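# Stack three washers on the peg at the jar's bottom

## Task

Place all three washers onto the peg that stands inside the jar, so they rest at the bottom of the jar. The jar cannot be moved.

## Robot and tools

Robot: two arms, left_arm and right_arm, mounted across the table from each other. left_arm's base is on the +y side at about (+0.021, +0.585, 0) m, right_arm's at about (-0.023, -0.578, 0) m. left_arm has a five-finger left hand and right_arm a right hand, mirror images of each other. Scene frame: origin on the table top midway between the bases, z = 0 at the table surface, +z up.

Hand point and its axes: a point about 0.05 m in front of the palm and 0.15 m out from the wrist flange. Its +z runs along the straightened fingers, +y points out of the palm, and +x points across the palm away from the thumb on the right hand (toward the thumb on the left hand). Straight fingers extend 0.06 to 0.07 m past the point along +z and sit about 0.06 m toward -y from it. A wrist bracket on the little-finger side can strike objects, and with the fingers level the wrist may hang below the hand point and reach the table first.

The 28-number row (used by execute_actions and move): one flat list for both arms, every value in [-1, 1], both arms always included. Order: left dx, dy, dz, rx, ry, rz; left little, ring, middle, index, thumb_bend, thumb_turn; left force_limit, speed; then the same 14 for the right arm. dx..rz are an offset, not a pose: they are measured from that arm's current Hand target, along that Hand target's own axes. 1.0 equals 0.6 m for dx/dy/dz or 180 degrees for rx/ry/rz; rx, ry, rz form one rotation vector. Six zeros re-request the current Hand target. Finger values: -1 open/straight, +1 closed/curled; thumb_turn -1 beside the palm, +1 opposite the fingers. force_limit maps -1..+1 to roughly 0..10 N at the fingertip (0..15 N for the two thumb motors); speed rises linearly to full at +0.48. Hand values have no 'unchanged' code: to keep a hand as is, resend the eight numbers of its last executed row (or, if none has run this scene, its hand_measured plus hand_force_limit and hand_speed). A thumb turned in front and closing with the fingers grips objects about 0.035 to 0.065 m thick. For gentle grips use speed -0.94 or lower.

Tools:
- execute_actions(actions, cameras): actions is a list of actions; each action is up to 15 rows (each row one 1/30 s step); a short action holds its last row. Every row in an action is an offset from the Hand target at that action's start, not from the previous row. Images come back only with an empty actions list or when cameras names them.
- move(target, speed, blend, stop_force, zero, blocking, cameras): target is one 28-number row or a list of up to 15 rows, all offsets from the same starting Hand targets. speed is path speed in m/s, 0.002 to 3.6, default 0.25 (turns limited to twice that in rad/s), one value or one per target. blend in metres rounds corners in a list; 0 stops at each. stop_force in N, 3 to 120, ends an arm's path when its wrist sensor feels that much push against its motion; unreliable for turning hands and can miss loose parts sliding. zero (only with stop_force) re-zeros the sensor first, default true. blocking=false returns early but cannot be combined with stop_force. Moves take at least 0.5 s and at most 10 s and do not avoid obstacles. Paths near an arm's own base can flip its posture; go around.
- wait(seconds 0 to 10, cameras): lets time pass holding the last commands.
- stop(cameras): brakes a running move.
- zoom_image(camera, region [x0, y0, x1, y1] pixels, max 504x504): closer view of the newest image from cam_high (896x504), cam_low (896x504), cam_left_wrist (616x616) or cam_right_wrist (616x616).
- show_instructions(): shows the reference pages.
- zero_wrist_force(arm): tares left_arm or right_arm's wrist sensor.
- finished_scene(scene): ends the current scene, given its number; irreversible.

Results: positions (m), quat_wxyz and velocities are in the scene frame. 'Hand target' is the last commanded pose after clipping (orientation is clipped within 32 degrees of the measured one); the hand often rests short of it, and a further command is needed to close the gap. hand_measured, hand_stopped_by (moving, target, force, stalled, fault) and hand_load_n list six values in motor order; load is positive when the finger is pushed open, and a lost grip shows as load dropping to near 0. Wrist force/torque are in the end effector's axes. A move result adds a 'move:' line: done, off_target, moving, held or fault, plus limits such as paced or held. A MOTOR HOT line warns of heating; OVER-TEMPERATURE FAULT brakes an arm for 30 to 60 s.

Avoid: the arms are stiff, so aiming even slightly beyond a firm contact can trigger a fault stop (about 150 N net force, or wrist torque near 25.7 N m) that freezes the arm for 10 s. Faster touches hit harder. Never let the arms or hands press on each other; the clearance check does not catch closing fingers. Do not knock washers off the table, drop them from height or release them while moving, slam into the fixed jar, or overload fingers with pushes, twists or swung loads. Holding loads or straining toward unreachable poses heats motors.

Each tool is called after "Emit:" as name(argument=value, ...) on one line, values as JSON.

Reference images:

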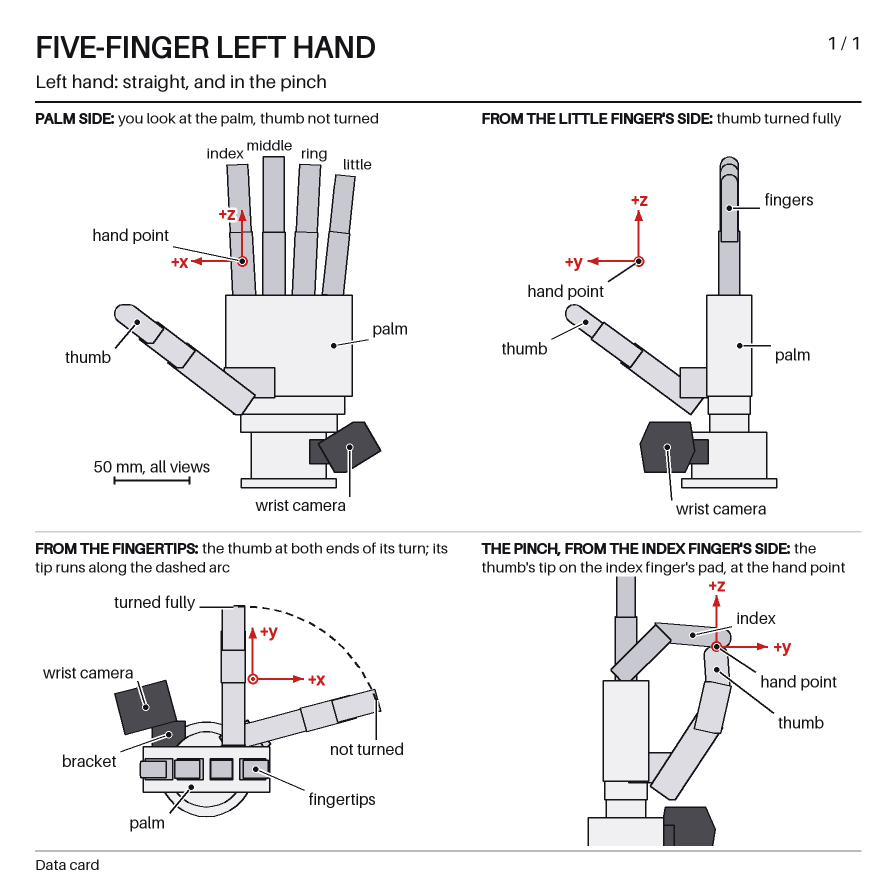

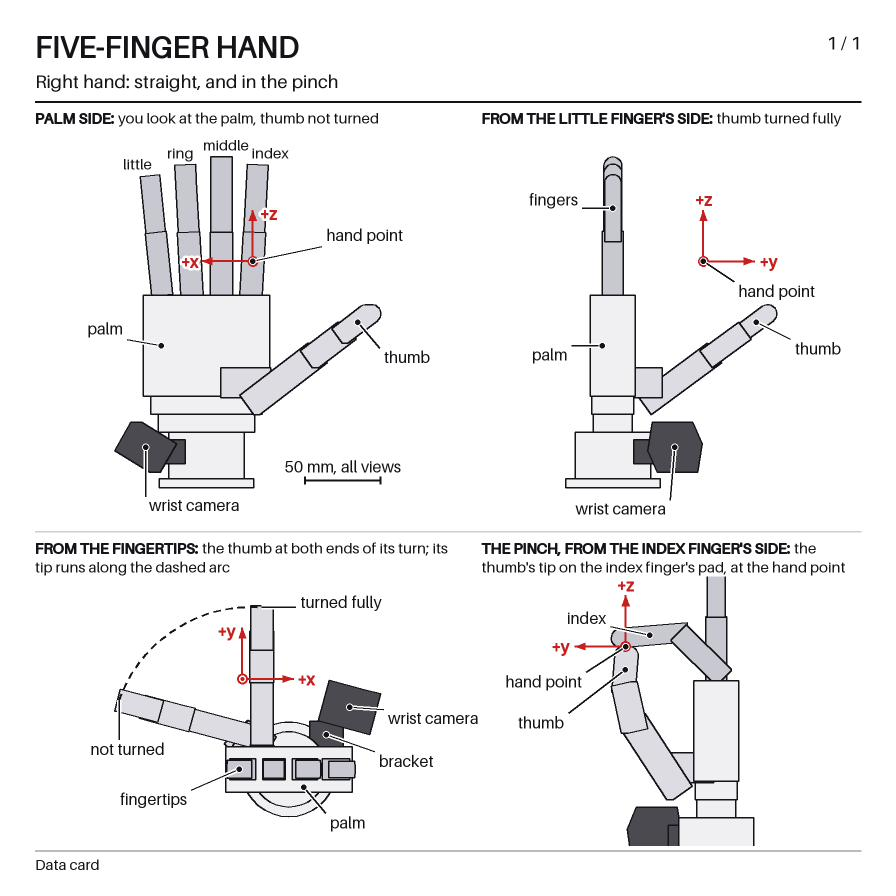

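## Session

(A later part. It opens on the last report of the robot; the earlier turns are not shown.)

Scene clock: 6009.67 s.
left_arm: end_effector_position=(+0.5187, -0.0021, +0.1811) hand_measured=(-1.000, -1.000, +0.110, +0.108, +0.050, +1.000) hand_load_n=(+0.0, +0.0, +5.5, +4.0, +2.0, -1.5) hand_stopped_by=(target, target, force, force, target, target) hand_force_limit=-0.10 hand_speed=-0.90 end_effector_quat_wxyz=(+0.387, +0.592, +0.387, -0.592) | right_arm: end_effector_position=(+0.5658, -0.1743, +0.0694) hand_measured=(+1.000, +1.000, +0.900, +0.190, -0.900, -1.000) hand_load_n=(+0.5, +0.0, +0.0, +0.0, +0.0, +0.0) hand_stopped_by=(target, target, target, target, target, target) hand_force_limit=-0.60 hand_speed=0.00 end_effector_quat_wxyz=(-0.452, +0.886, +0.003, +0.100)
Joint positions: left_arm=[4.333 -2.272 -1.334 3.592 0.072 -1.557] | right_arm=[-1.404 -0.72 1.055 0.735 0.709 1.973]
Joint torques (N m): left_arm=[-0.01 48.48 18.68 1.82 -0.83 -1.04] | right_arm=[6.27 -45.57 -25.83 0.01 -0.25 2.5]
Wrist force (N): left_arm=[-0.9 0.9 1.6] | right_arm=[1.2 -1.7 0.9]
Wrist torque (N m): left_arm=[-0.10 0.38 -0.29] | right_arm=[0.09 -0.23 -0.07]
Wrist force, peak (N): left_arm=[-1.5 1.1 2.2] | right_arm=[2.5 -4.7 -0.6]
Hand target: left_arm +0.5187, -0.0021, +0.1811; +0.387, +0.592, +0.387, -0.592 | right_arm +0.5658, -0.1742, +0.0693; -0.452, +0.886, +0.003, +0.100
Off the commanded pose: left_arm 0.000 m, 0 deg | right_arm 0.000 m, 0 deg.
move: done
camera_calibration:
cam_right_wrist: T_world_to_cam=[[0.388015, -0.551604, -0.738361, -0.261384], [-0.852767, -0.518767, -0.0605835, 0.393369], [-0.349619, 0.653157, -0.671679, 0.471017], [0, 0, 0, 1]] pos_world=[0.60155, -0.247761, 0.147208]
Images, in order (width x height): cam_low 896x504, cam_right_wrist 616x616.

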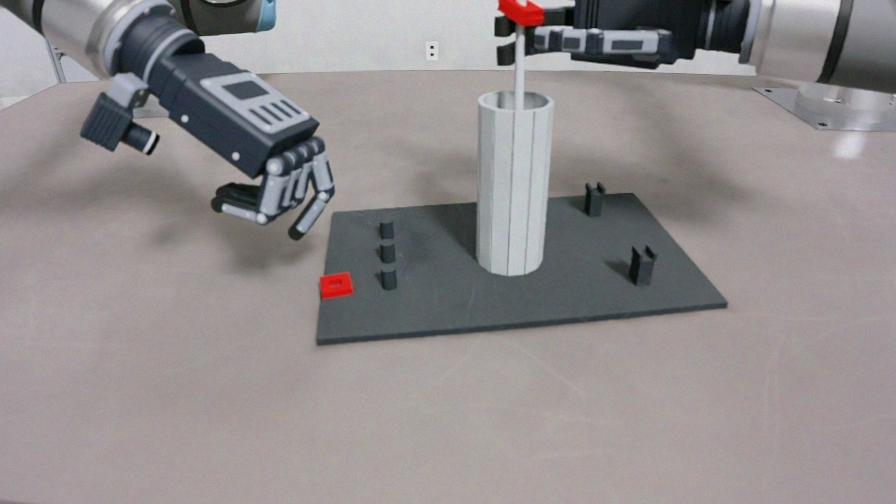

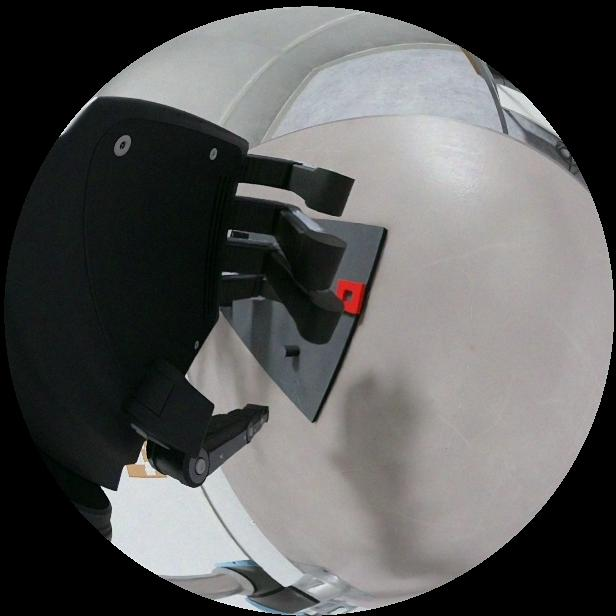

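Emit:
move(target=[0,0,0,0,0,0,-1,-1,0.61,0.61,0.05,1,-0.1,-0.9,-0.027467,-0.043517,0.06515,0.017047,-0.07563,-0.053946,1,1,0.19,0.19,-0.8,-0.3,-0.6,0.0], speed=0.1, cameras=["cam_right_wrist", "cam_low"])

Emit:
zoom_image(camera="cam_right_wrist", region=[310, 270, 410, 370])

Scene clock: 6066.27 s.
left_arm: end_effector_position=(+0.5187, -0.0021, +0.1811) hand_measured=(-1.000, -1.000, +0.110, +0.108, +0.050, +1.000) hand_load_n=(+0.0, +0.0, +5.5, +4.0, +2.0, -1.0) hand_stopped_by=(target, target, force, force, target, target) hand_force_limit=-0.10 hand_speed=-0.90 end_effector_quat_wxyz=(+0.387, +0.592, +0.387, -0.592) | right_arm: end_effector_position=(+0.5539, -0.1259, +0.0649) hand_measured=(+1.000, +1.000, +0.190, +0.190, -0.800, -0.300) hand_load_n=(+0.0, +0.0, +0.0, +0.0, +0.0, +0.0) hand_stopped_by=(target, target, target, target, target, target) hand_force_limit=-0.60 hand_speed=0.00 end_effector_quat_wxyz=(-0.462, +0.876, +0.134, +0.032)
Joint positions: left_arm=[4.333 -2.272 -1.334 3.592 0.072 -1.557] | right_arm=[-1.338 -0.502 0.716 1.134 0.626 1.622]
Joint torques (N m): left_arm=[0.25 49.34 17.46 1.75 -0.83 -1] | right_arm=[-9.56 -64.67 -9.58 1.26 0.04 2.2]
Wrist force (N): left_arm=[-1.0 0.8 1.8] | right_arm=[0.8 -1.8 0.7]
Wrist torque (N m): left_arm=[-0.13 0.41 -0.30] | right_arm=[0.08 -0.17 -0.21]
Wrist force, peak (N): left_arm=[-1.1 1.2 2.2] | right_arm=[1.5 -2.0 1.5]
Hand target: left_arm +0.5187, -0.0021, +0.1811; +0.387, +0.592, +0.387, -0.592 | right_arm +0.5540, -0.1260, +0.0649; -0.462, +0.876, +0.134, +0.032
Off the commanded pose: left_arm 0.000 m, 0 deg | right_arm 0.000 m, 0 deg.
move: done
camera_calibration:
cam_right_wrist: T_world_to_cam=[[0.532242, -0.414158, -0.73837, -0.296041], [-0.66379, -0.745482, -0.0603352, 0.274784], [-0.525453, 0.522236, -0.671691, 0.513208], [0, 0, 0, 1]] pos_world=[0.609631, -0.185777, 0.142708]
Images, in order (width x height): cam_low 896x504, cam_right_wrist 616x616.

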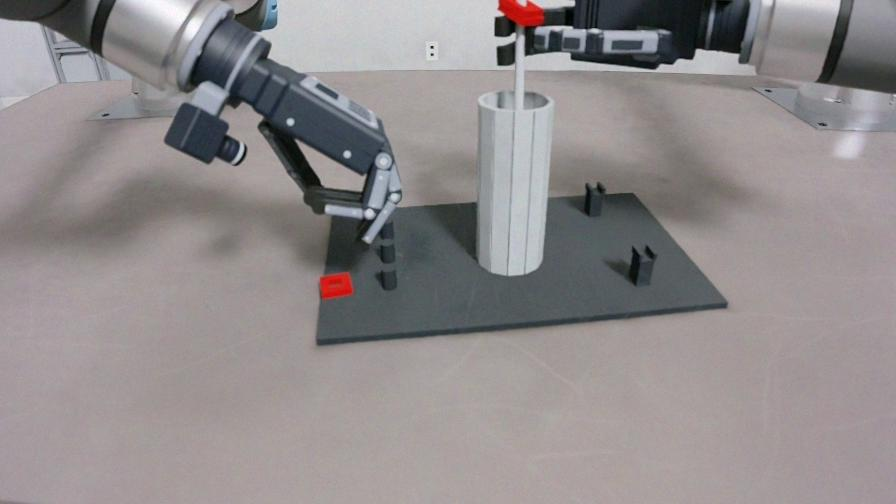

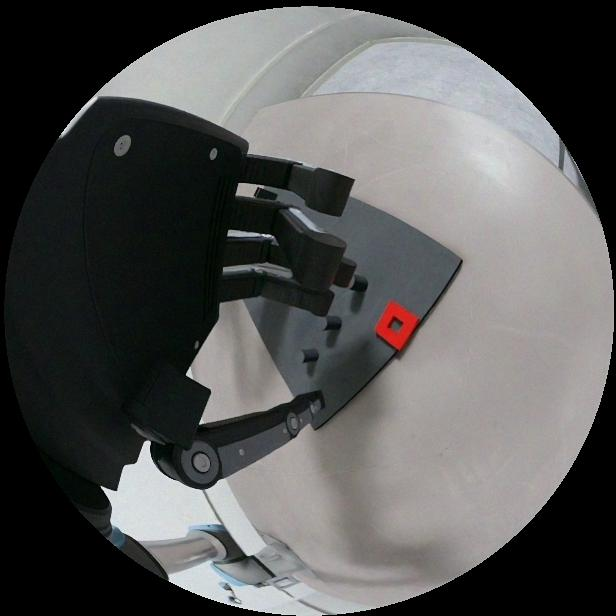

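Scaled by 5.040 from the camera's 616x616 image, which has a finer 880x880 frame.

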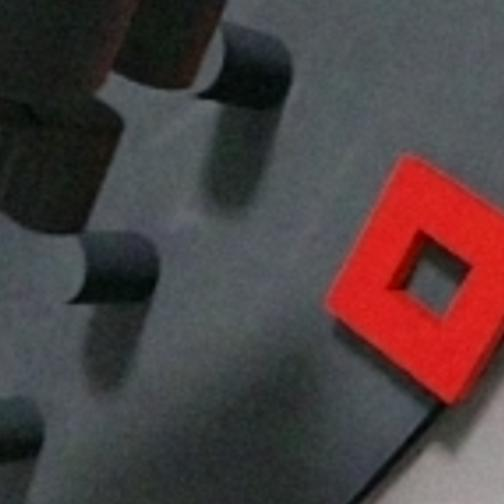

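Emit:
move(target=[0,0,0,0,0,0,-1,-1,0.61,0.61,0.05,1,-0.1,-0.9,-0.0124,0.055183,0.042433,0,0,0,1,1,0.19,0.19,-0.8,-0.3,-0.6,0.0], speed=0.02, stop_force=3, cameras=["cam_right_wrist", "cam_low"])

Emit:
zoom_image(camera="cam_low", region=[290, 220, 430, 360])

Emit:
zoom_image(camera="cam_right_wrist", region=[290, 250, 410, 370])

Scene clock: 6097.83 s.
left_arm: end_effector_position=(+0.5187, -0.0021, +0.1811) hand_measured=(-1.000, -1.000, +0.110, +0.108, +0.050, +1.000) hand_load_n=(+0.0, +0.0, +5.5, +4.0, +1.5, -1.5) hand_stopped_by=(target, target, force, force, target, target) hand_force_limit=-0.10 hand_speed=-0.90 end_effector_quat_wxyz=(+0.387, +0.592, +0.387, -0.592) | right_arm: end_effector_position=(+0.5539, -0.1246, +0.0249) hand_measured=(+1.000, +1.000, +0.190, +0.190, -0.800, -0.300) hand_load_n=(+0.0, +0.0, -2.0, -1.0, +0.0, +0.0) hand_stopped_by=(target, target, target, target, target, target) hand_force_limit=-0.60 hand_speed=0.00 end_effector_quat_wxyz=(-0.462, +0.876, +0.134, +0.032)
Joint positions: left_arm=[4.333 -2.272 -1.334 3.592 0.072 -1.557] | right_arm=[-1.336 -0.466 0.748 1.062 0.626 1.625]
Joint torques (N m): left_arm=[0.46 49.99 16.4 1.67 -0.86 -0.97] | right_arm=[-0.21 -66.1 -26.96 1.93 -2.46 -1.89]
Wrist force (N): left_arm=[-0.9 0.9 1.7] | right_arm=[0.0 -0.2 -2.0]
Wrist torque (N m): left_arm=[-0.10 0.40 -0.31] | right_arm=[0.05 -0.17 -0.20]
Wrist force, peak (N): left_arm=[-1.3 0.9 2.3] | right_arm=[0.8 -3.7 -5.9]
Hand target: left_arm +0.5187, -0.0021, +0.1811; +0.387, +0.592, +0.387, -0.592 | right_arm +0.5539, -0.1246, +0.0249; -0.462, +0.876, +0.134, +0.032 (not the last commanded pose)
Off the commanded pose: left_arm 0.000 m, 0 deg | right_arm 0.002 m, 0 deg.
move: contact (right_arm)
camera_calibration:
cam_right_wrist: T_world_to_cam=[[0.532159, -0.414253, -0.738377, -0.324908], [-0.663857, -0.745429, -0.0602411, 0.273388], [-0.525453, 0.522235, -0.671692, 0.485556], [0, 0, 0, 1]] pos_world=[0.609531, -0.184377, 0.102708]
Images, in order (width x height): cam_low 896x504, cam_right_wrist 616x616.

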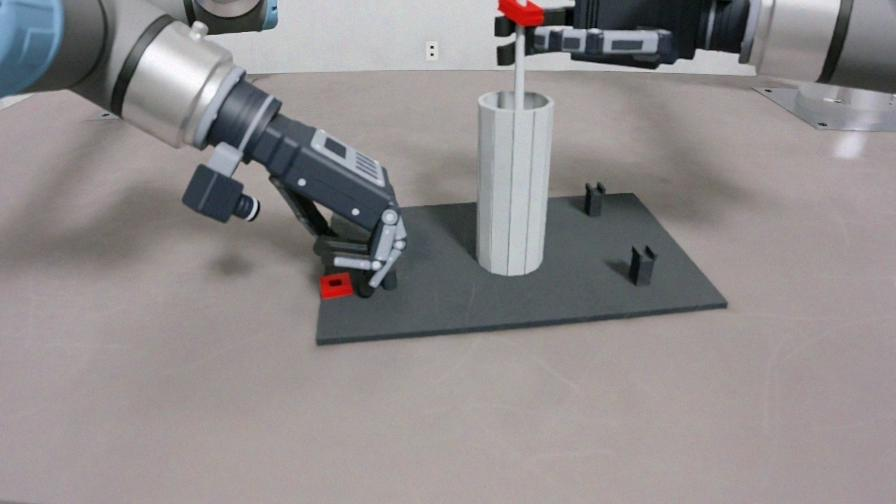

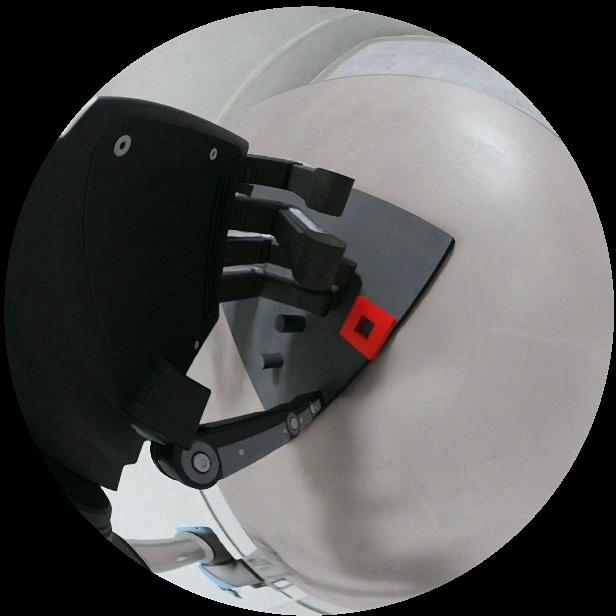

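Scaled by 3.600.

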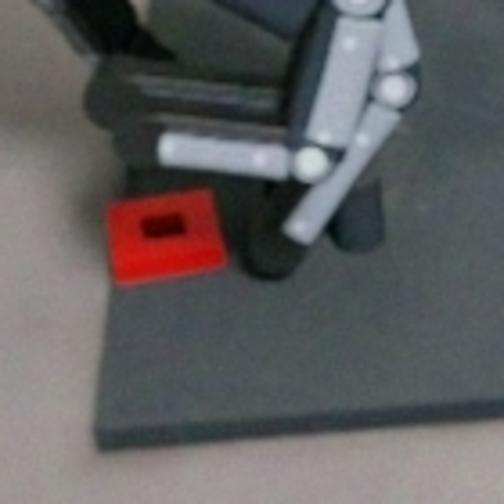

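Scaled by 4.200 from the camera's 616x616 image, which has a finer 880x880 frame.

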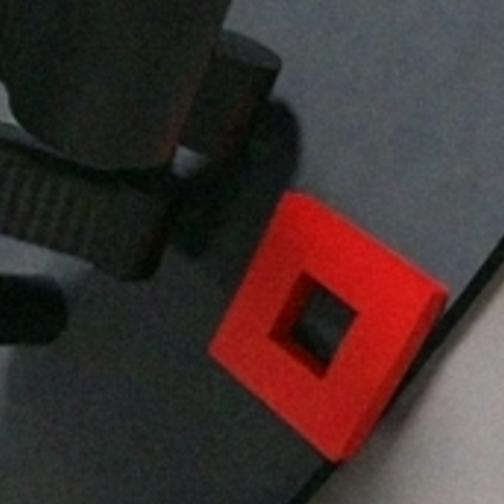

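Emit:
move(target=[0,0,0,0,0,0,-1,-1,0.61,0.61,0.05,1,-0.1,-0.9,0.00037,-0.00118,-0.00697,0,0,0,1,1,0.19,0.19,-0.8,-0.3,-0.6,0.0], speed=0.03)

Emit:
move(target=[0,0,0,0,0,0,-1,-1,0.61,0.61,0.05,1,-0.1,-0.9,-0.00172,0.0076,0.00542,0,0,0,1,1,0.19,0.19,-0.8,-0.3,-0.6,0.0], speed=0.01, stop_force=3, cameras=["cam_right_wrist", "cam_low"])

Emit:
zoom_image(camera="cam_right_wrist", region=[290, 250, 410, 370])

Scene clock: 6132.20 s.
left_arm: end_effector_position=(+0.5187, -0.0021, +0.1811) hand_measured=(-1.000, -1.000, +0.110, +0.108, +0.050, +1.000) hand_load_n=(+0.0, +0.0, +5.5, +4.0, +2.0, -1.0) hand_stopped_by=(target, target, force, force, target, target) hand_force_limit=-0.10 hand_speed=-0.90 end_effector_quat_wxyz=(+0.387, +0.592, +0.387, -0.592) | right_arm: end_effector_position=(+0.5542, -0.1276, +0.0279) hand_measured=(+1.000, +1.000, +0.190, +0.190, -0.800, -0.300) hand_load_n=(+0.0, +0.0, +0.0, +0.0, +0.0, +0.0) hand_stopped_by=(target, target, target, target, target, target) hand_force_limit=-0.60 hand_speed=0.00 end_effector_quat_wxyz=(-0.462, +0.876, +0.134, +0.032)
Joint positions: left_arm=[4.333 -2.272 -1.334 3.592 0.072 -1.557] | right_arm=[-1.341 -0.471 0.753 1.069 0.625 1.618]
Joint torques (N m): left_arm=[0.92 49.67 16.15 1.8 -0.9 -1.07] | right_arm=[-3.08 -60.15 -12.54 2.45 -2.82 -1.18]
Wrist force (N): left_arm=[-0.5 0.7 1.8] | right_arm=[1.2 -1.9 1.2]
Wrist torque (N m): left_arm=[-0.13 0.35 -0.27] | right_arm=[0.03 -0.24 -0.07]
Wrist force, peak (N): left_arm=[-0.9 1.2 2.2] | right_arm=[0.7 -0.9 -3.6]
Hand target: left_arm +0.5187, -0.0021, +0.1811; +0.387, +0.592, +0.387, -0.592 | right_arm +0.5542, -0.1276, +0.0279; -0.462, +0.876, +0.134, +0.032
Off the commanded pose: left_arm 0.000 m, 0 deg | right_arm 0.000 m, 0 deg.
move: done

Scene clock: 6133.40 s.
left_arm: end_effector_position=(+0.5187, -0.0021, +0.1811) hand_measured=(-1.000, -1.000, +0.110, +0.108, +0.050, +1.000) hand_load_n=(+0.0, +0.0, +5.5, +4.0, +2.0, -1.0) hand_stopped_by=(target, target, force, force, target, target) hand_force_limit=-0.10 hand_speed=-0.90 end_effector_quat_wxyz=(+0.387, +0.592, +0.387, -0.592) | right_arm: end_effector_position=(+0.5542, -0.1276, +0.0221) hand_measured=(+1.000, +1.000, +0.190, +0.190, -0.800, -0.300) hand_load_n=(+0.5, +0.0, -1.5, +0.0, +0.0, +0.0) hand_stopped_by=(target, target, target, target, target, target) hand_force_limit=-0.60 hand_speed=0.00 end_effector_quat_wxyz=(-0.462, +0.876, +0.134, +0.032)
Joint positions: left_arm=[4.333 -2.272 -1.334 3.592 0.072 -1.557] | right_arm=[-1.341 -0.465 0.757 1.06 0.625 1.618]
Joint torques (N m): left_arm=[1 49.92 15.45 1.82 -0.78 -1.01] | right_arm=[6.24 -61.25 -14.23 3.22 -1.25 2.31]
Wrist force (N): left_arm=[-1.0 0.8 2.1] | right_arm=[2.8 -3.2 -1.8]
Wrist torque (N m): left_arm=[-0.14 0.42 -0.29] | right_arm=[0.04 -0.20 -0.07]
Wrist force, peak (N): left_arm=[-1.1 1.0 2.0] | right_arm=[2.8 -3.2 -1.8]
Hand target: left_arm +0.5187, -0.0021, +0.1811; +0.387, +0.592, +0.387, -0.592 | right_arm +0.5542, -0.1276, +0.0222; -0.462, +0.876, +0.134, +0.032
Off the commanded pose: left_arm 0.000 m, 0 deg | right_arm 0.000 m, 0 deg.
move: done
camera_calibration:
cam_right_wrist: T_world_to_cam=[[0.532092, -0.414246, -0.73843, -0.328331], [-0.663882, -0.745409, -0.0602135, 0.271199], [-0.525489, 0.522269, -0.671637, 0.485423], [0, 0, 0, 1]] pos_world=[0.609831, -0.187377, 0.0999086]
Images, in order (width x height): cam_low 896x504, cam_right_wrist 616x616.

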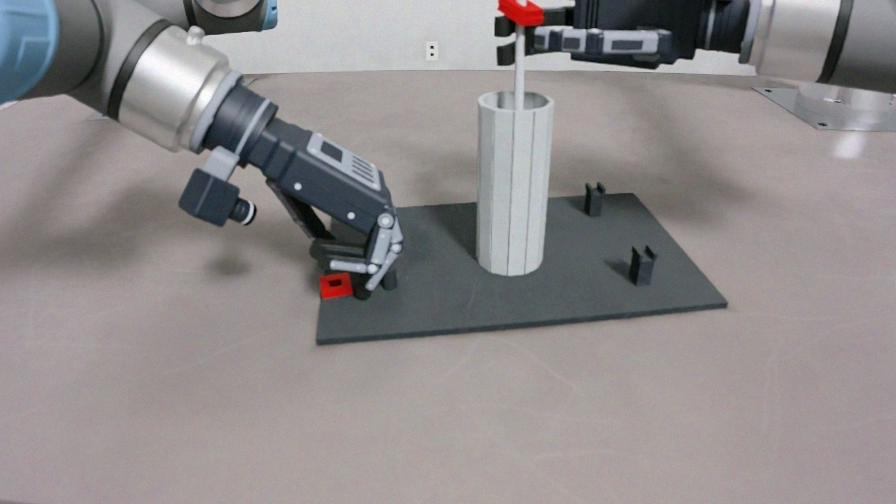

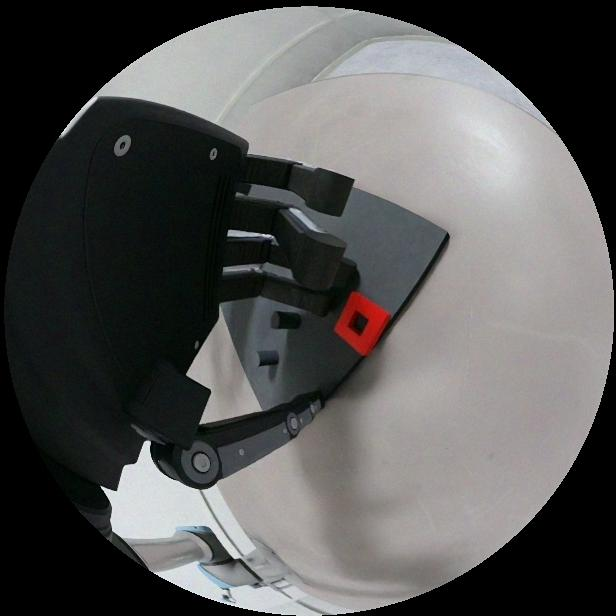

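Scaled by 4.200 from the camera's 616x616 image, which has a finer 880x880 frame.

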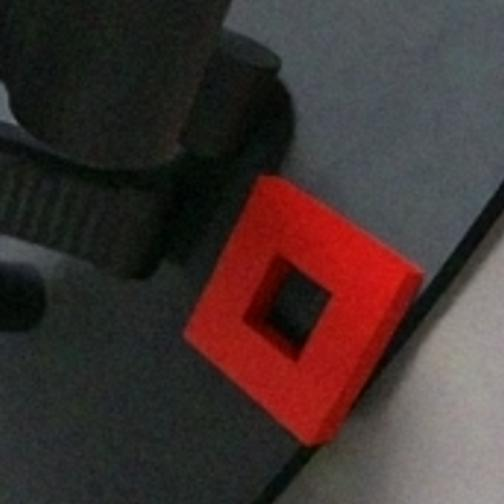

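Emit:
move(target=[0,0,0,0,0,0,-1,-1,0.61,0.61,0.05,1,-0.1,-0.9,-0.00182,0.0087,-0.01422,0,0,0,1,1,0.19,0.19,-0.8,-0.3,-0.6,0.0], speed=0.015, stop_force=8, cameras=["cam_right_wrist", "cam_low"])

Emit:
zoom_image(camera="cam_right_wrist", region=[290, 250, 410, 370])

Emit:
zoom_image(camera="cam_low", region=[290, 220, 430, 360])

Scene clock: 6156.27 s.
left_arm: end_effector_position=(+0.5187, -0.0021, +0.1811) hand_measured=(-1.000, -1.000, +0.110, +0.108, +0.050, +1.000) hand_load_n=(+0.0, +0.0, +5.5, +4.0, +2.0, -1.5) hand_stopped_by=(target, target, force, force, target, target) hand_force_limit=-0.10 hand_speed=-0.90 end_effector_quat_wxyz=(+0.387, +0.592, +0.387, -0.592) | right_arm: end_effector_position=(+0.5551, -0.1376, +0.0227) hand_measured=(+1.000, +1.000, +0.190, +0.190, -0.800, -0.300) hand_load_n=(+0.0, +0.0, +0.0, +0.0, +0.0, +0.0) hand_stopped_by=(target, target, target, target, target, target) hand_force_limit=-0.60 hand_speed=0.00 end_effector_quat_wxyz=(-0.462, +0.876, +0.134, +0.032)
Joint positions: left_arm=[4.333 -2.272 -1.334 3.592 0.072 -1.557] | right_arm=[-1.356 -0.474 0.777 1.068 0.622 1.592]
Joint torques (N m): left_arm=[1.08 51.05 14.72 1.86 -0.73 -0.93] | right_arm=[6.57 -52.42 -26.55 0.99 -1.01 2.58]
Wrist force (N): left_arm=[-0.9 0.9 1.5] | right_arm=[1.2 -1.7 1.2]
Wrist torque (N m): left_arm=[-0.09 0.37 -0.30] | right_arm=[0.06 -0.24 -0.06]
Wrist force, peak (N): left_arm=[-1.0 1.2 2.2] | right_arm=[2.8 -3.5 -2.1]
Hand target: left_arm +0.5187, -0.0021, +0.1811; +0.387, +0.592, +0.387, -0.592 | right_arm +0.5551, -0.1376, +0.0227; -0.462, +0.876, +0.134, +0.032
Off the commanded pose: left_arm 0.000 m, 0 deg | right_arm 0.000 m, 0 deg.
move: done
camera_calibration:
cam_right_wrist: T_world_to_cam=[[0.532109, -0.414264, -0.738407, -0.332525], [-0.663919, -0.745373, -0.06026, 0.264413], [-0.525425, 0.522307, -0.671657, 0.491492], [0, 0, 0, 1]] pos_world=[0.610731, -0.197377, 0.100508]
Images, in order (width x height): cam_low 896x504, cam_right_wrist 616x616.

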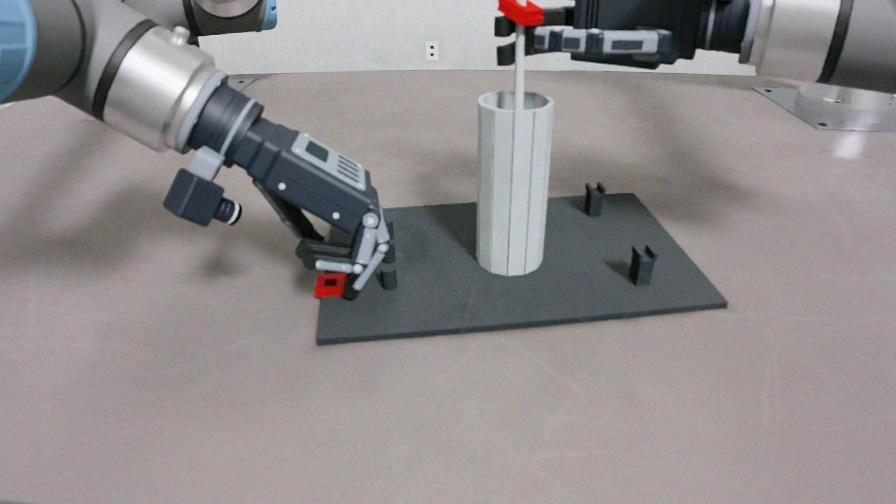

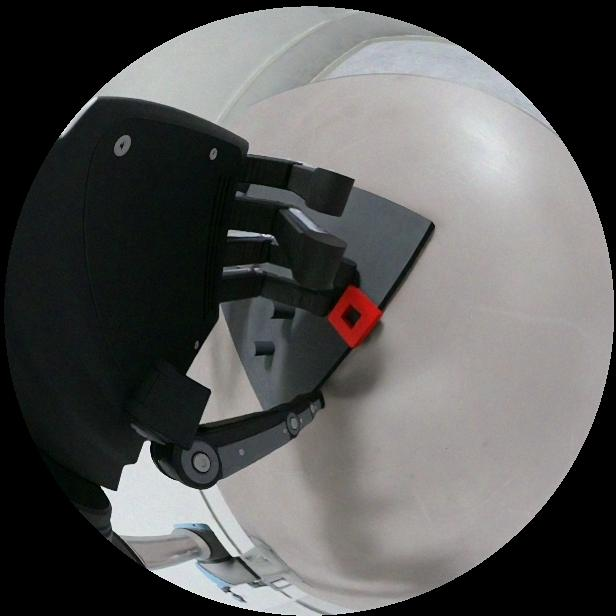

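Scaled by 4.200 from the camera's 616x616 image, which has a finer 880x880 frame.

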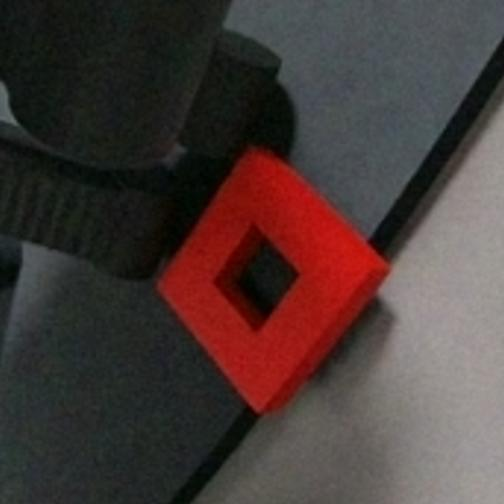

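Scaled by 3.600.

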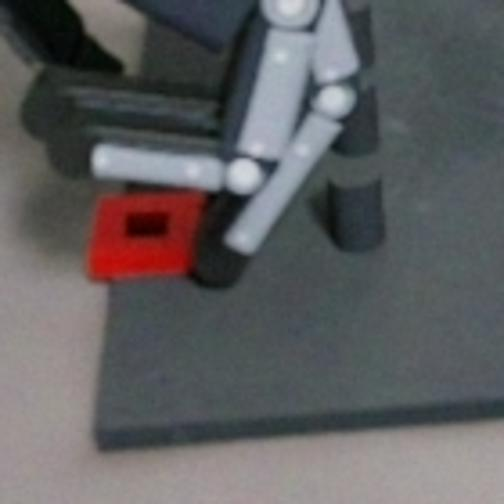

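Emit:
move(target=[[0,0,0,0,0,0,-1,-1,0.61,0.61,0.05,1,-0.1,-0.9,-0.0002,0.00093,-0.00138,0,0,0,1,1,0.19,0.19,-0.8,-0.3,-0.6,0.0],[0,0,0,0,0,0,-1,-1,0.61,0.61,0.05,1,-0.1,-0.9,0.00293,-0.01288,-0.0102,0,0,0,1,1,0.19,0.19,-0.8,-0.3,-0.6,0.0]], speed=0.03)

Emit:
move(target=[0,0,0,0,0,0,-1,-1,0.61,0.61,0.05,1,-0.1,-0.9,0,0,0,0,0,0,1,1,0.19,0.19,-0.76,0.72,-0.6,-0.3], cameras=["cam_right_wrist", "cam_low"])

Emit:
zoom_image(camera="cam_right_wrist", region=[290, 250, 410, 370])

Emit:
zoom_image(camera="cam_low", region=[290, 220, 430, 360])

Scene clock: 6203.27 s.
left_arm: end_effector_position=(+0.5187, -0.0021, +0.1811) hand_measured=(-1.000, -1.000, +0.110, +0.108, +0.050, +1.000) hand_load_n=(+0.0, +0.0, +5.5, +4.0, +2.0, -1.0) hand_stopped_by=(target, target, force, force, target, target) hand_force_limit=-0.10 hand_speed=-0.90 end_effector_quat_wxyz=(+0.387, +0.592, +0.387, -0.592) | right_arm: end_effector_position=(+0.5552, -0.1381, +0.0329) hand_measured=(+1.000, +1.000, +0.190, +0.190, -0.800, -0.300) hand_load_n=(+0.0, +0.0, +0.0, +0.0, +0.0, +0.0) hand_stopped_by=(target, target, target, target, target, target) hand_force_limit=-0.60 hand_speed=0.00 end_effector_quat_wxyz=(-0.462, +0.876, +0.134, +0.032)
Joint positions: left_arm=[4.333 -2.272 -1.334 3.592 0.072 -1.557] | right_arm=[-1.357 -0.484 0.771 1.085 0.622 1.591]
Joint torques (N m): left_arm=[1.25 51.13 14.74 1.77 -0.87 -1.13] | right_arm=[6.25 -51.59 -15.38 0.97 -0.54 1.89]
Wrist force (N): left_arm=[-1.1 0.6 1.6] | right_arm=[1.2 -1.8 0.9]
Wrist torque (N m): left_arm=[-0.14 0.43 -0.31] | right_arm=[0.06 -0.23 -0.14]
Wrist force, peak (N): left_arm=[-1.4 1.2 2.1] | right_arm=[1.5 -2.1 1.1]
Hand target: left_arm +0.5187, -0.0021, +0.1811; +0.387, +0.592, +0.387, -0.592 | right_arm +0.5552, -0.1381, +0.0327; -0.462, +0.876, +0.134, +0.032
Off the commanded pose: left_arm 0.000 m, 0 deg | right_arm 0.000 m, 0 deg.
move: done

Scene clock: 6204.30 s.
left_arm: end_effector_position=(+0.5187, -0.0021, +0.1811) hand_measured=(-1.000, -1.000, +0.110, +0.108, +0.050, +1.000) hand_load_n=(+0.0, +0.0, +5.5, +4.0, +2.0, -1.0) hand_stopped_by=(target, target, force, force, target, target) hand_force_limit=-0.10 hand_speed=-0.90 end_effector_quat_wxyz=(+0.387, +0.592, +0.387, -0.592) | right_arm: end_effector_position=(+0.5551, -0.1381, +0.0327) hand_measured=(+1.000, +1.000, +0.190, +0.190, -0.760, +0.720) hand_load_n=(+0.0, +0.0, +0.0, +0.0, +0.0, +0.0) hand_stopped_by=(target, target, target, target, target, target) hand_force_limit=-0.60 hand_speed=-0.30 end_effector_quat_wxyz=(-0.462, +0.876, +0.134, +0.032)
Joint positions: left_arm=[4.333 -2.272 -1.334 3.592 0.072 -1.557] | right_arm=[-1.357 -0.484 0.771 1.085 0.622 1.591]
Joint torques (N m): left_arm=[1.38 51.39 14.3 1.82 -0.92 -1] | right_arm=[6.96 -50.78 -7.87 0.8 -0.23 -1.91]
Wrist force (N): left_arm=[-0.9 0.6 1.8] | right_arm=[0.9 -2.1 1.0]
Wrist torque (N m): left_arm=[-0.15 0.40 -0.29] | right_arm=[0.01 -0.20 -0.16]
Wrist force, peak (N): left_arm=[-1.2 0.4 2.2] | right_arm=[1.2 -2.2 1.5]
Hand target: left_arm +0.5187, -0.0021, +0.1811; +0.387, +0.592, +0.387, -0.592 | right_arm +0.5552, -0.1381, +0.0327; -0.462, +0.876, +0.134, +0.032
Off the commanded pose: left_arm 0.000 m, 0 deg | right_arm 0.000 m, 0 deg.
move: done
camera_calibration:
cam_right_wrist: T_world_to_cam=[[0.532109, -0.414264, -0.738407, -0.325402], [-0.663919, -0.745373, -0.06026, 0.264709], [-0.525425, 0.522307, -0.671657, 0.498522], [0, 0, 0, 1]] pos_world=[0.610831, -0.197877, 0.110508]
Images, in order (width x height): cam_low 896x504, cam_right_wrist 616x616.

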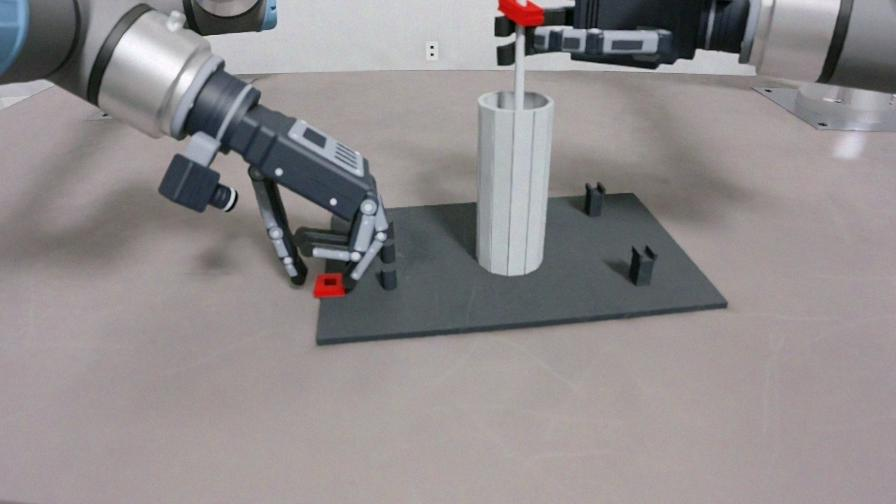

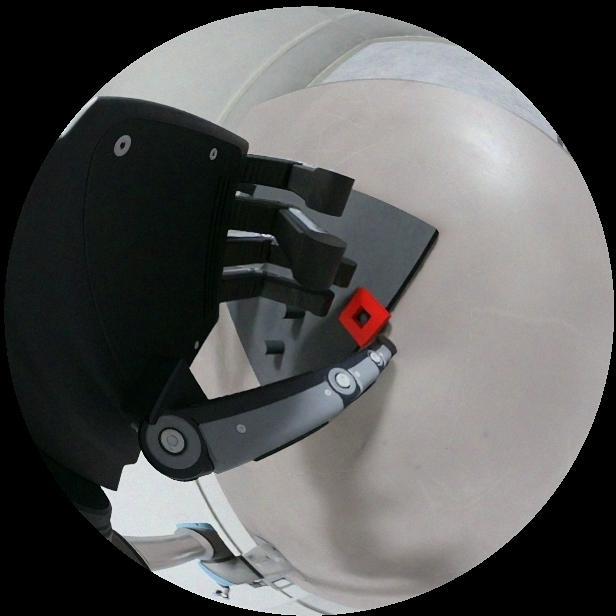

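Scaled by 4.200 from the camera's 616x616 image, which has a finer 880x880 frame.

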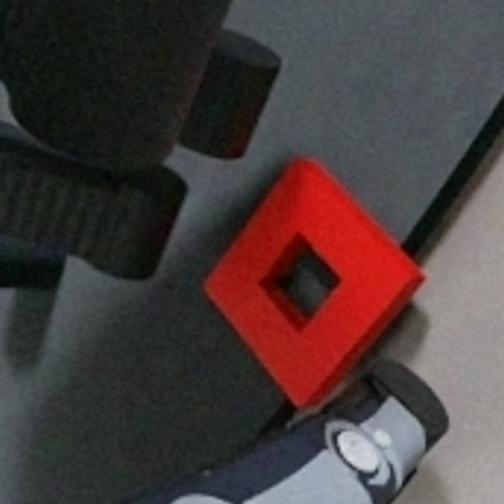

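Scaled by 3.600.

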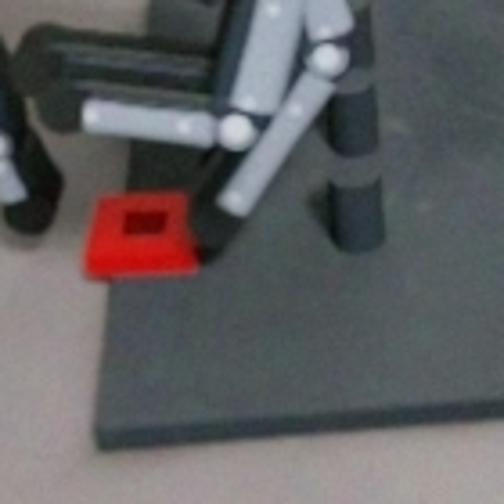

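Emit:
move(target=[0,0,0,0,0,0,-1,-1,0.61,0.61,0.05,1,-0.1,-0.9,-0.00342,0.01485,0.01223,0,0,0,1,1,0.19,0.19,-0.76,0.72,-0.6,-0.3], speed=0.01, stop_force=3, cameras=["cam_right_wrist"])

Emit:
zoom_image(camera="cam_right_wrist", region=[290, 250, 410, 370])

Scene clock: 6221.37 s.
left_arm: end_effector_position=(+0.5187, -0.0021, +0.1811) hand_measured=(-1.000, -1.000, +0.110, +0.108, +0.050, +1.000) hand_load_n=(+0.0, +0.5, +5.5, +4.0, +2.0, -1.5) hand_stopped_by=(target, target, force, force, target, target) hand_force_limit=-0.10 hand_speed=-0.90 end_effector_quat_wxyz=(+0.387, +0.592, +0.387, -0.592) | right_arm: end_effector_position=(+0.5550, -0.1373, +0.0209) hand_measured=(+1.000, +1.000, +0.190, +0.190, -0.760, +0.720) hand_load_n=(+0.0, +0.0, -0.5, +0.0, +0.0, +0.0) hand_stopped_by=(target, target, target, target, target, target) hand_force_limit=-0.60 hand_speed=-0.30 end_effector_quat_wxyz=(-0.462, +0.876, +0.134, +0.032)
Joint positions: left_arm=[4.333 -2.272 -1.334 3.592 0.072 -1.557] | right_arm=[-1.356 -0.472 0.778 1.065 0.622 1.593]
Joint torques (N m): left_arm=[1.04 52.05 13.57 1.8 -0.88 -1.14] | right_arm=[4.95 -62.55 -11.96 3.08 0.19 2.1]
Wrist force (N): left_arm=[-1.1 0.9 1.8] | right_arm=[1.6 -3.3 0.2]
Wrist torque (N m): left_arm=[-0.10 0.42 -0.31] | right_arm=[0.06 -0.24 -0.20]
Wrist force, peak (N): left_arm=[-1.5 1.4 1.9] | right_arm=[1.8 -4.1 -0.3]
Hand target: left_arm +0.5187, -0.0021, +0.1811; +0.387, +0.592, +0.387, -0.592 | right_arm +0.5550, -0.1373, +0.0210; -0.462, +0.876, +0.134, +0.032
Off the commanded pose: left_arm 0.000 m, 0 deg | right_arm 0.000 m, 0 deg.
move: done
camera_calibration:
cam_right_wrist: T_world_to_cam=[[0.532092, -0.414246, -0.73843, -0.33364], [-0.663882, -0.745409, -0.0602135, 0.2645], [-0.525489, 0.522269, -0.671637, 0.490223], [0, 0, 0, 1]] pos_world=[0.610731, -0.197077, 0.0988086]
Images, in order (width x height): cam_right_wrist 616x616.

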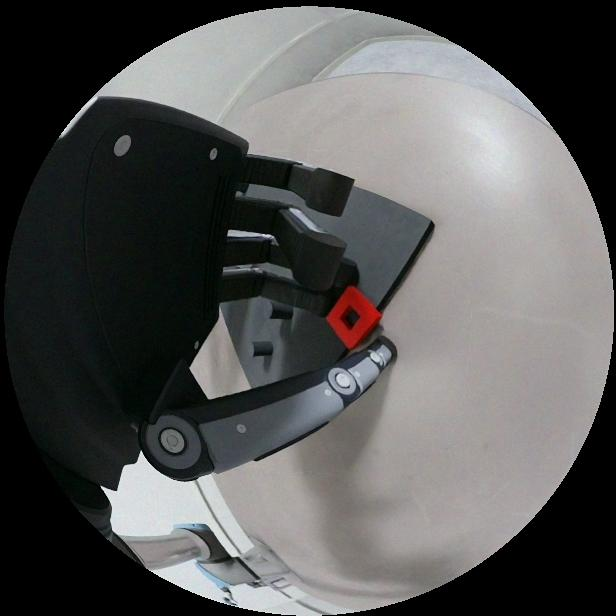

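Scaled by 4.200 from the camera's 616x616 image, which has a finer 880x880 frame.

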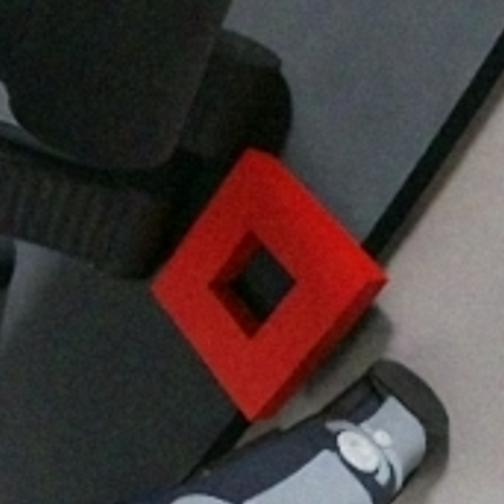

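Emit:
move(target=[0,0,0,0,0,0,-1,-1,0.61,0.61,0.05,1,-0.1,-0.9,-0.00023,0.00113,-0.00225,0,0,0,1,1,0.19,0.19,-0.76,0.72,-0.6,-0.3], speed=0.02)

Emit:
move(target=[0,0,0,0,0,0,-1,-1,0.61,0.61,0.05,1,-0.1,-0.9,0,0,0,0,0,0,1,1,0.19,0.19,-0.45,0.72,-0.6,-0.95], cameras=["cam_right_wrist", "cam_low"])

Emit:
zoom_image(camera="cam_right_wrist", region=[290, 250, 410, 370])

Emit:
zoom_image(camera="cam_low", region=[290, 220, 430, 360])

Scene clock: 6233.97 s.
left_arm: end_effector_position=(+0.5187, -0.0021, +0.1811) hand_measured=(-1.000, -1.000, +0.110, +0.108, +0.050, +1.000) hand_load_n=(+0.0, +0.0, +5.5, +4.0, +2.0, -1.5) hand_stopped_by=(target, target, force, force, target, target) hand_force_limit=-0.10 hand_speed=-0.90 end_effector_quat_wxyz=(+0.387, +0.592, +0.387, -0.592) | right_arm: end_effector_position=(+0.5552, -0.1388, +0.0212) hand_measured=(+1.000, +1.000, +0.190, +0.190, -0.760, +0.720) hand_load_n=(+0.0, +0.0, +0.0, +0.0, +0.0, +0.0) hand_stopped_by=(target, target, target, target, target, target) hand_force_limit=-0.60 hand_speed=-0.30 end_effector_quat_wxyz=(-0.462, +0.876, +0.134, +0.032)
Joint positions: left_arm=[4.333 -2.272 -1.334 3.592 0.072 -1.557] | right_arm=[-1.358 -0.473 0.781 1.066 0.622 1.589]
Joint torques (N m): left_arm=[1.63 52.47 13.85 1.83 -0.92 -1.01] | right_arm=[-6.87 -63.86 -9.88 3.44 -2.8 -1.79]
Wrist force (N): left_arm=[-0.8 1.1 1.7] | right_arm=[1.7 -2.7 0.7]
Wrist torque (N m): left_arm=[-0.07 0.37 -0.29] | right_arm=[0.09 -0.26 -0.06]
Wrist force, peak (N): left_arm=[-1.0 1.2 2.2] | right_arm=[2.1 -4.2 -0.7]
Hand target: left_arm +0.5187, -0.0021, +0.1811; +0.387, +0.592, +0.387, -0.592 | right_arm +0.5552, -0.1388, +0.0212; -0.462, +0.876, +0.134, +0.032
Off the commanded pose: left_arm 0.000 m, 0 deg | right_arm 0.000 m, 0 deg.
move: done

Scene clock: 6236.23 s.
left_arm: end_effector_position=(+0.5187, -0.0021, +0.1811) hand_measured=(-1.000, -1.000, +0.110, +0.108, +0.050, +1.000) hand_load_n=(+0.0, +0.0, +5.5, +4.0, +2.0, -1.5) hand_stopped_by=(target, target, force, force, target, target) hand_force_limit=-0.10 hand_speed=-0.90 end_effector_quat_wxyz=(+0.387, +0.592, +0.387, -0.592) | right_arm: end_effector_position=(+0.5552, -0.1388, +0.0212) hand_measured=(+1.000, +1.000, +0.190, +0.190, -0.612, +0.720) hand_load_n=(+0.0, +0.0, +1.5, +1.0, +3.0, +1.0) hand_stopped_by=(target, target, target, target, force, target) hand_force_limit=-0.60 hand_speed=-0.95 end_effector_quat_wxyz=(-0.462, +0.876, +0.134, +0.032)
Joint positions: left_arm=[4.333 -2.272 -1.334 3.592 0.072 -1.557] | right_arm=[-1.358 -0.473 0.781 1.066 0.622 1.589]
Joint torques (N m): left_arm=[1.54 52.8 13.3 1.81 -0.95 -0.94] | right_arm=[6.65 -54.93 -26.68 1.67 -2.41 2.19]
Wrist force (N): left_arm=[-1.0 0.7 1.5] | right_arm=[0.9 -2.8 0.2]
Wrist torque (N m): left_arm=[-0.12 0.40 -0.31] | right_arm=[0.04 -0.15 -0.11]
Wrist force, peak (N): left_arm=[-1.3 1.1 2.1] | right_arm=[1.6 -3.3 0.6]
Hand target: left_arm +0.5187, -0.0021, +0.1811; +0.387, +0.592, +0.387, -0.592 | right_arm +0.5552, -0.1388, +0.0212; -0.462, +0.876, +0.134, +0.032
Off the commanded pose: left_arm 0.000 m, 0 deg | right_arm 0.000 m, 0 deg.
move: done
camera_calibration:
cam_right_wrist: T_world_to_cam=[[0.532109, -0.414264, -0.738407, -0.334183], [-0.663919, -0.745373, -0.06026, 0.263494], [-0.525425, 0.522307, -0.671657, 0.491164], [0, 0, 0, 1]] pos_world=[0.610831, -0.198577, 0.0990085]
Images, in order (width x height): cam_low 896x504, cam_right_wrist 616x616.

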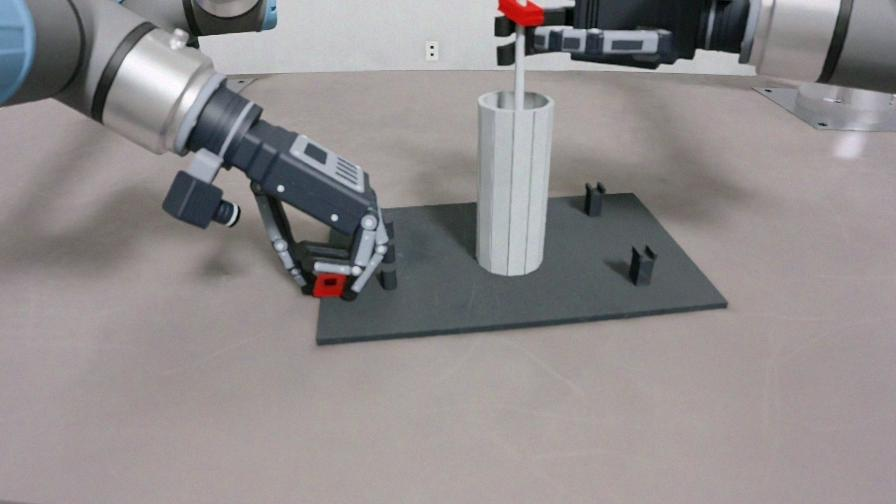

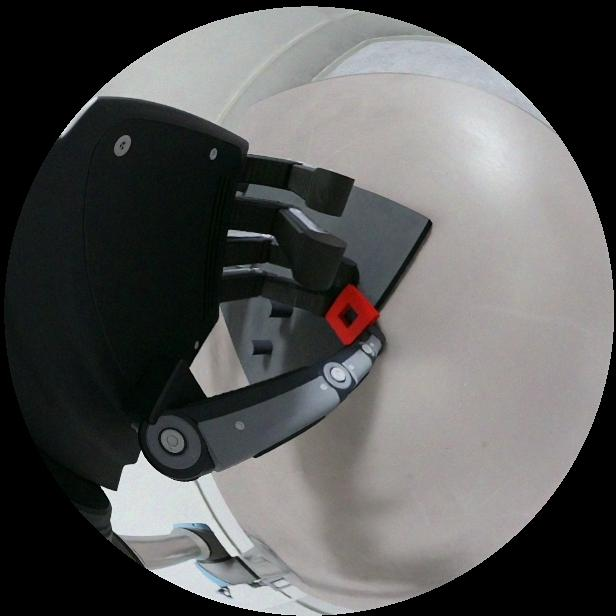

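Scaled by 4.200 from the camera's 616x616 image, which has a finer 880x880 frame.

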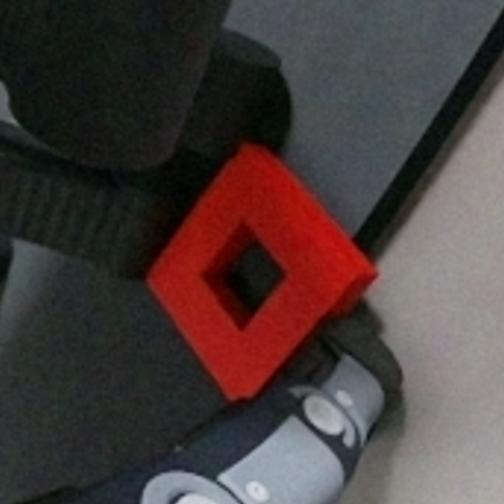

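Scaled by 3.600.

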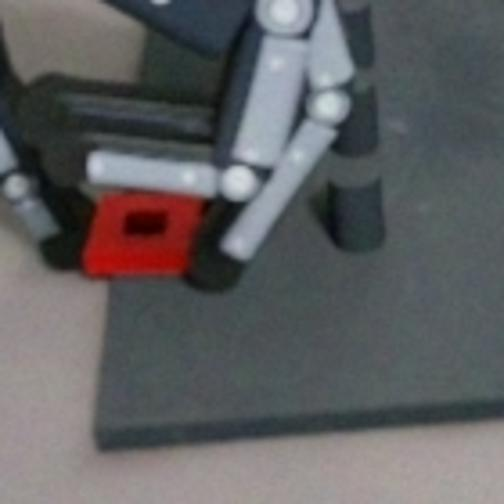

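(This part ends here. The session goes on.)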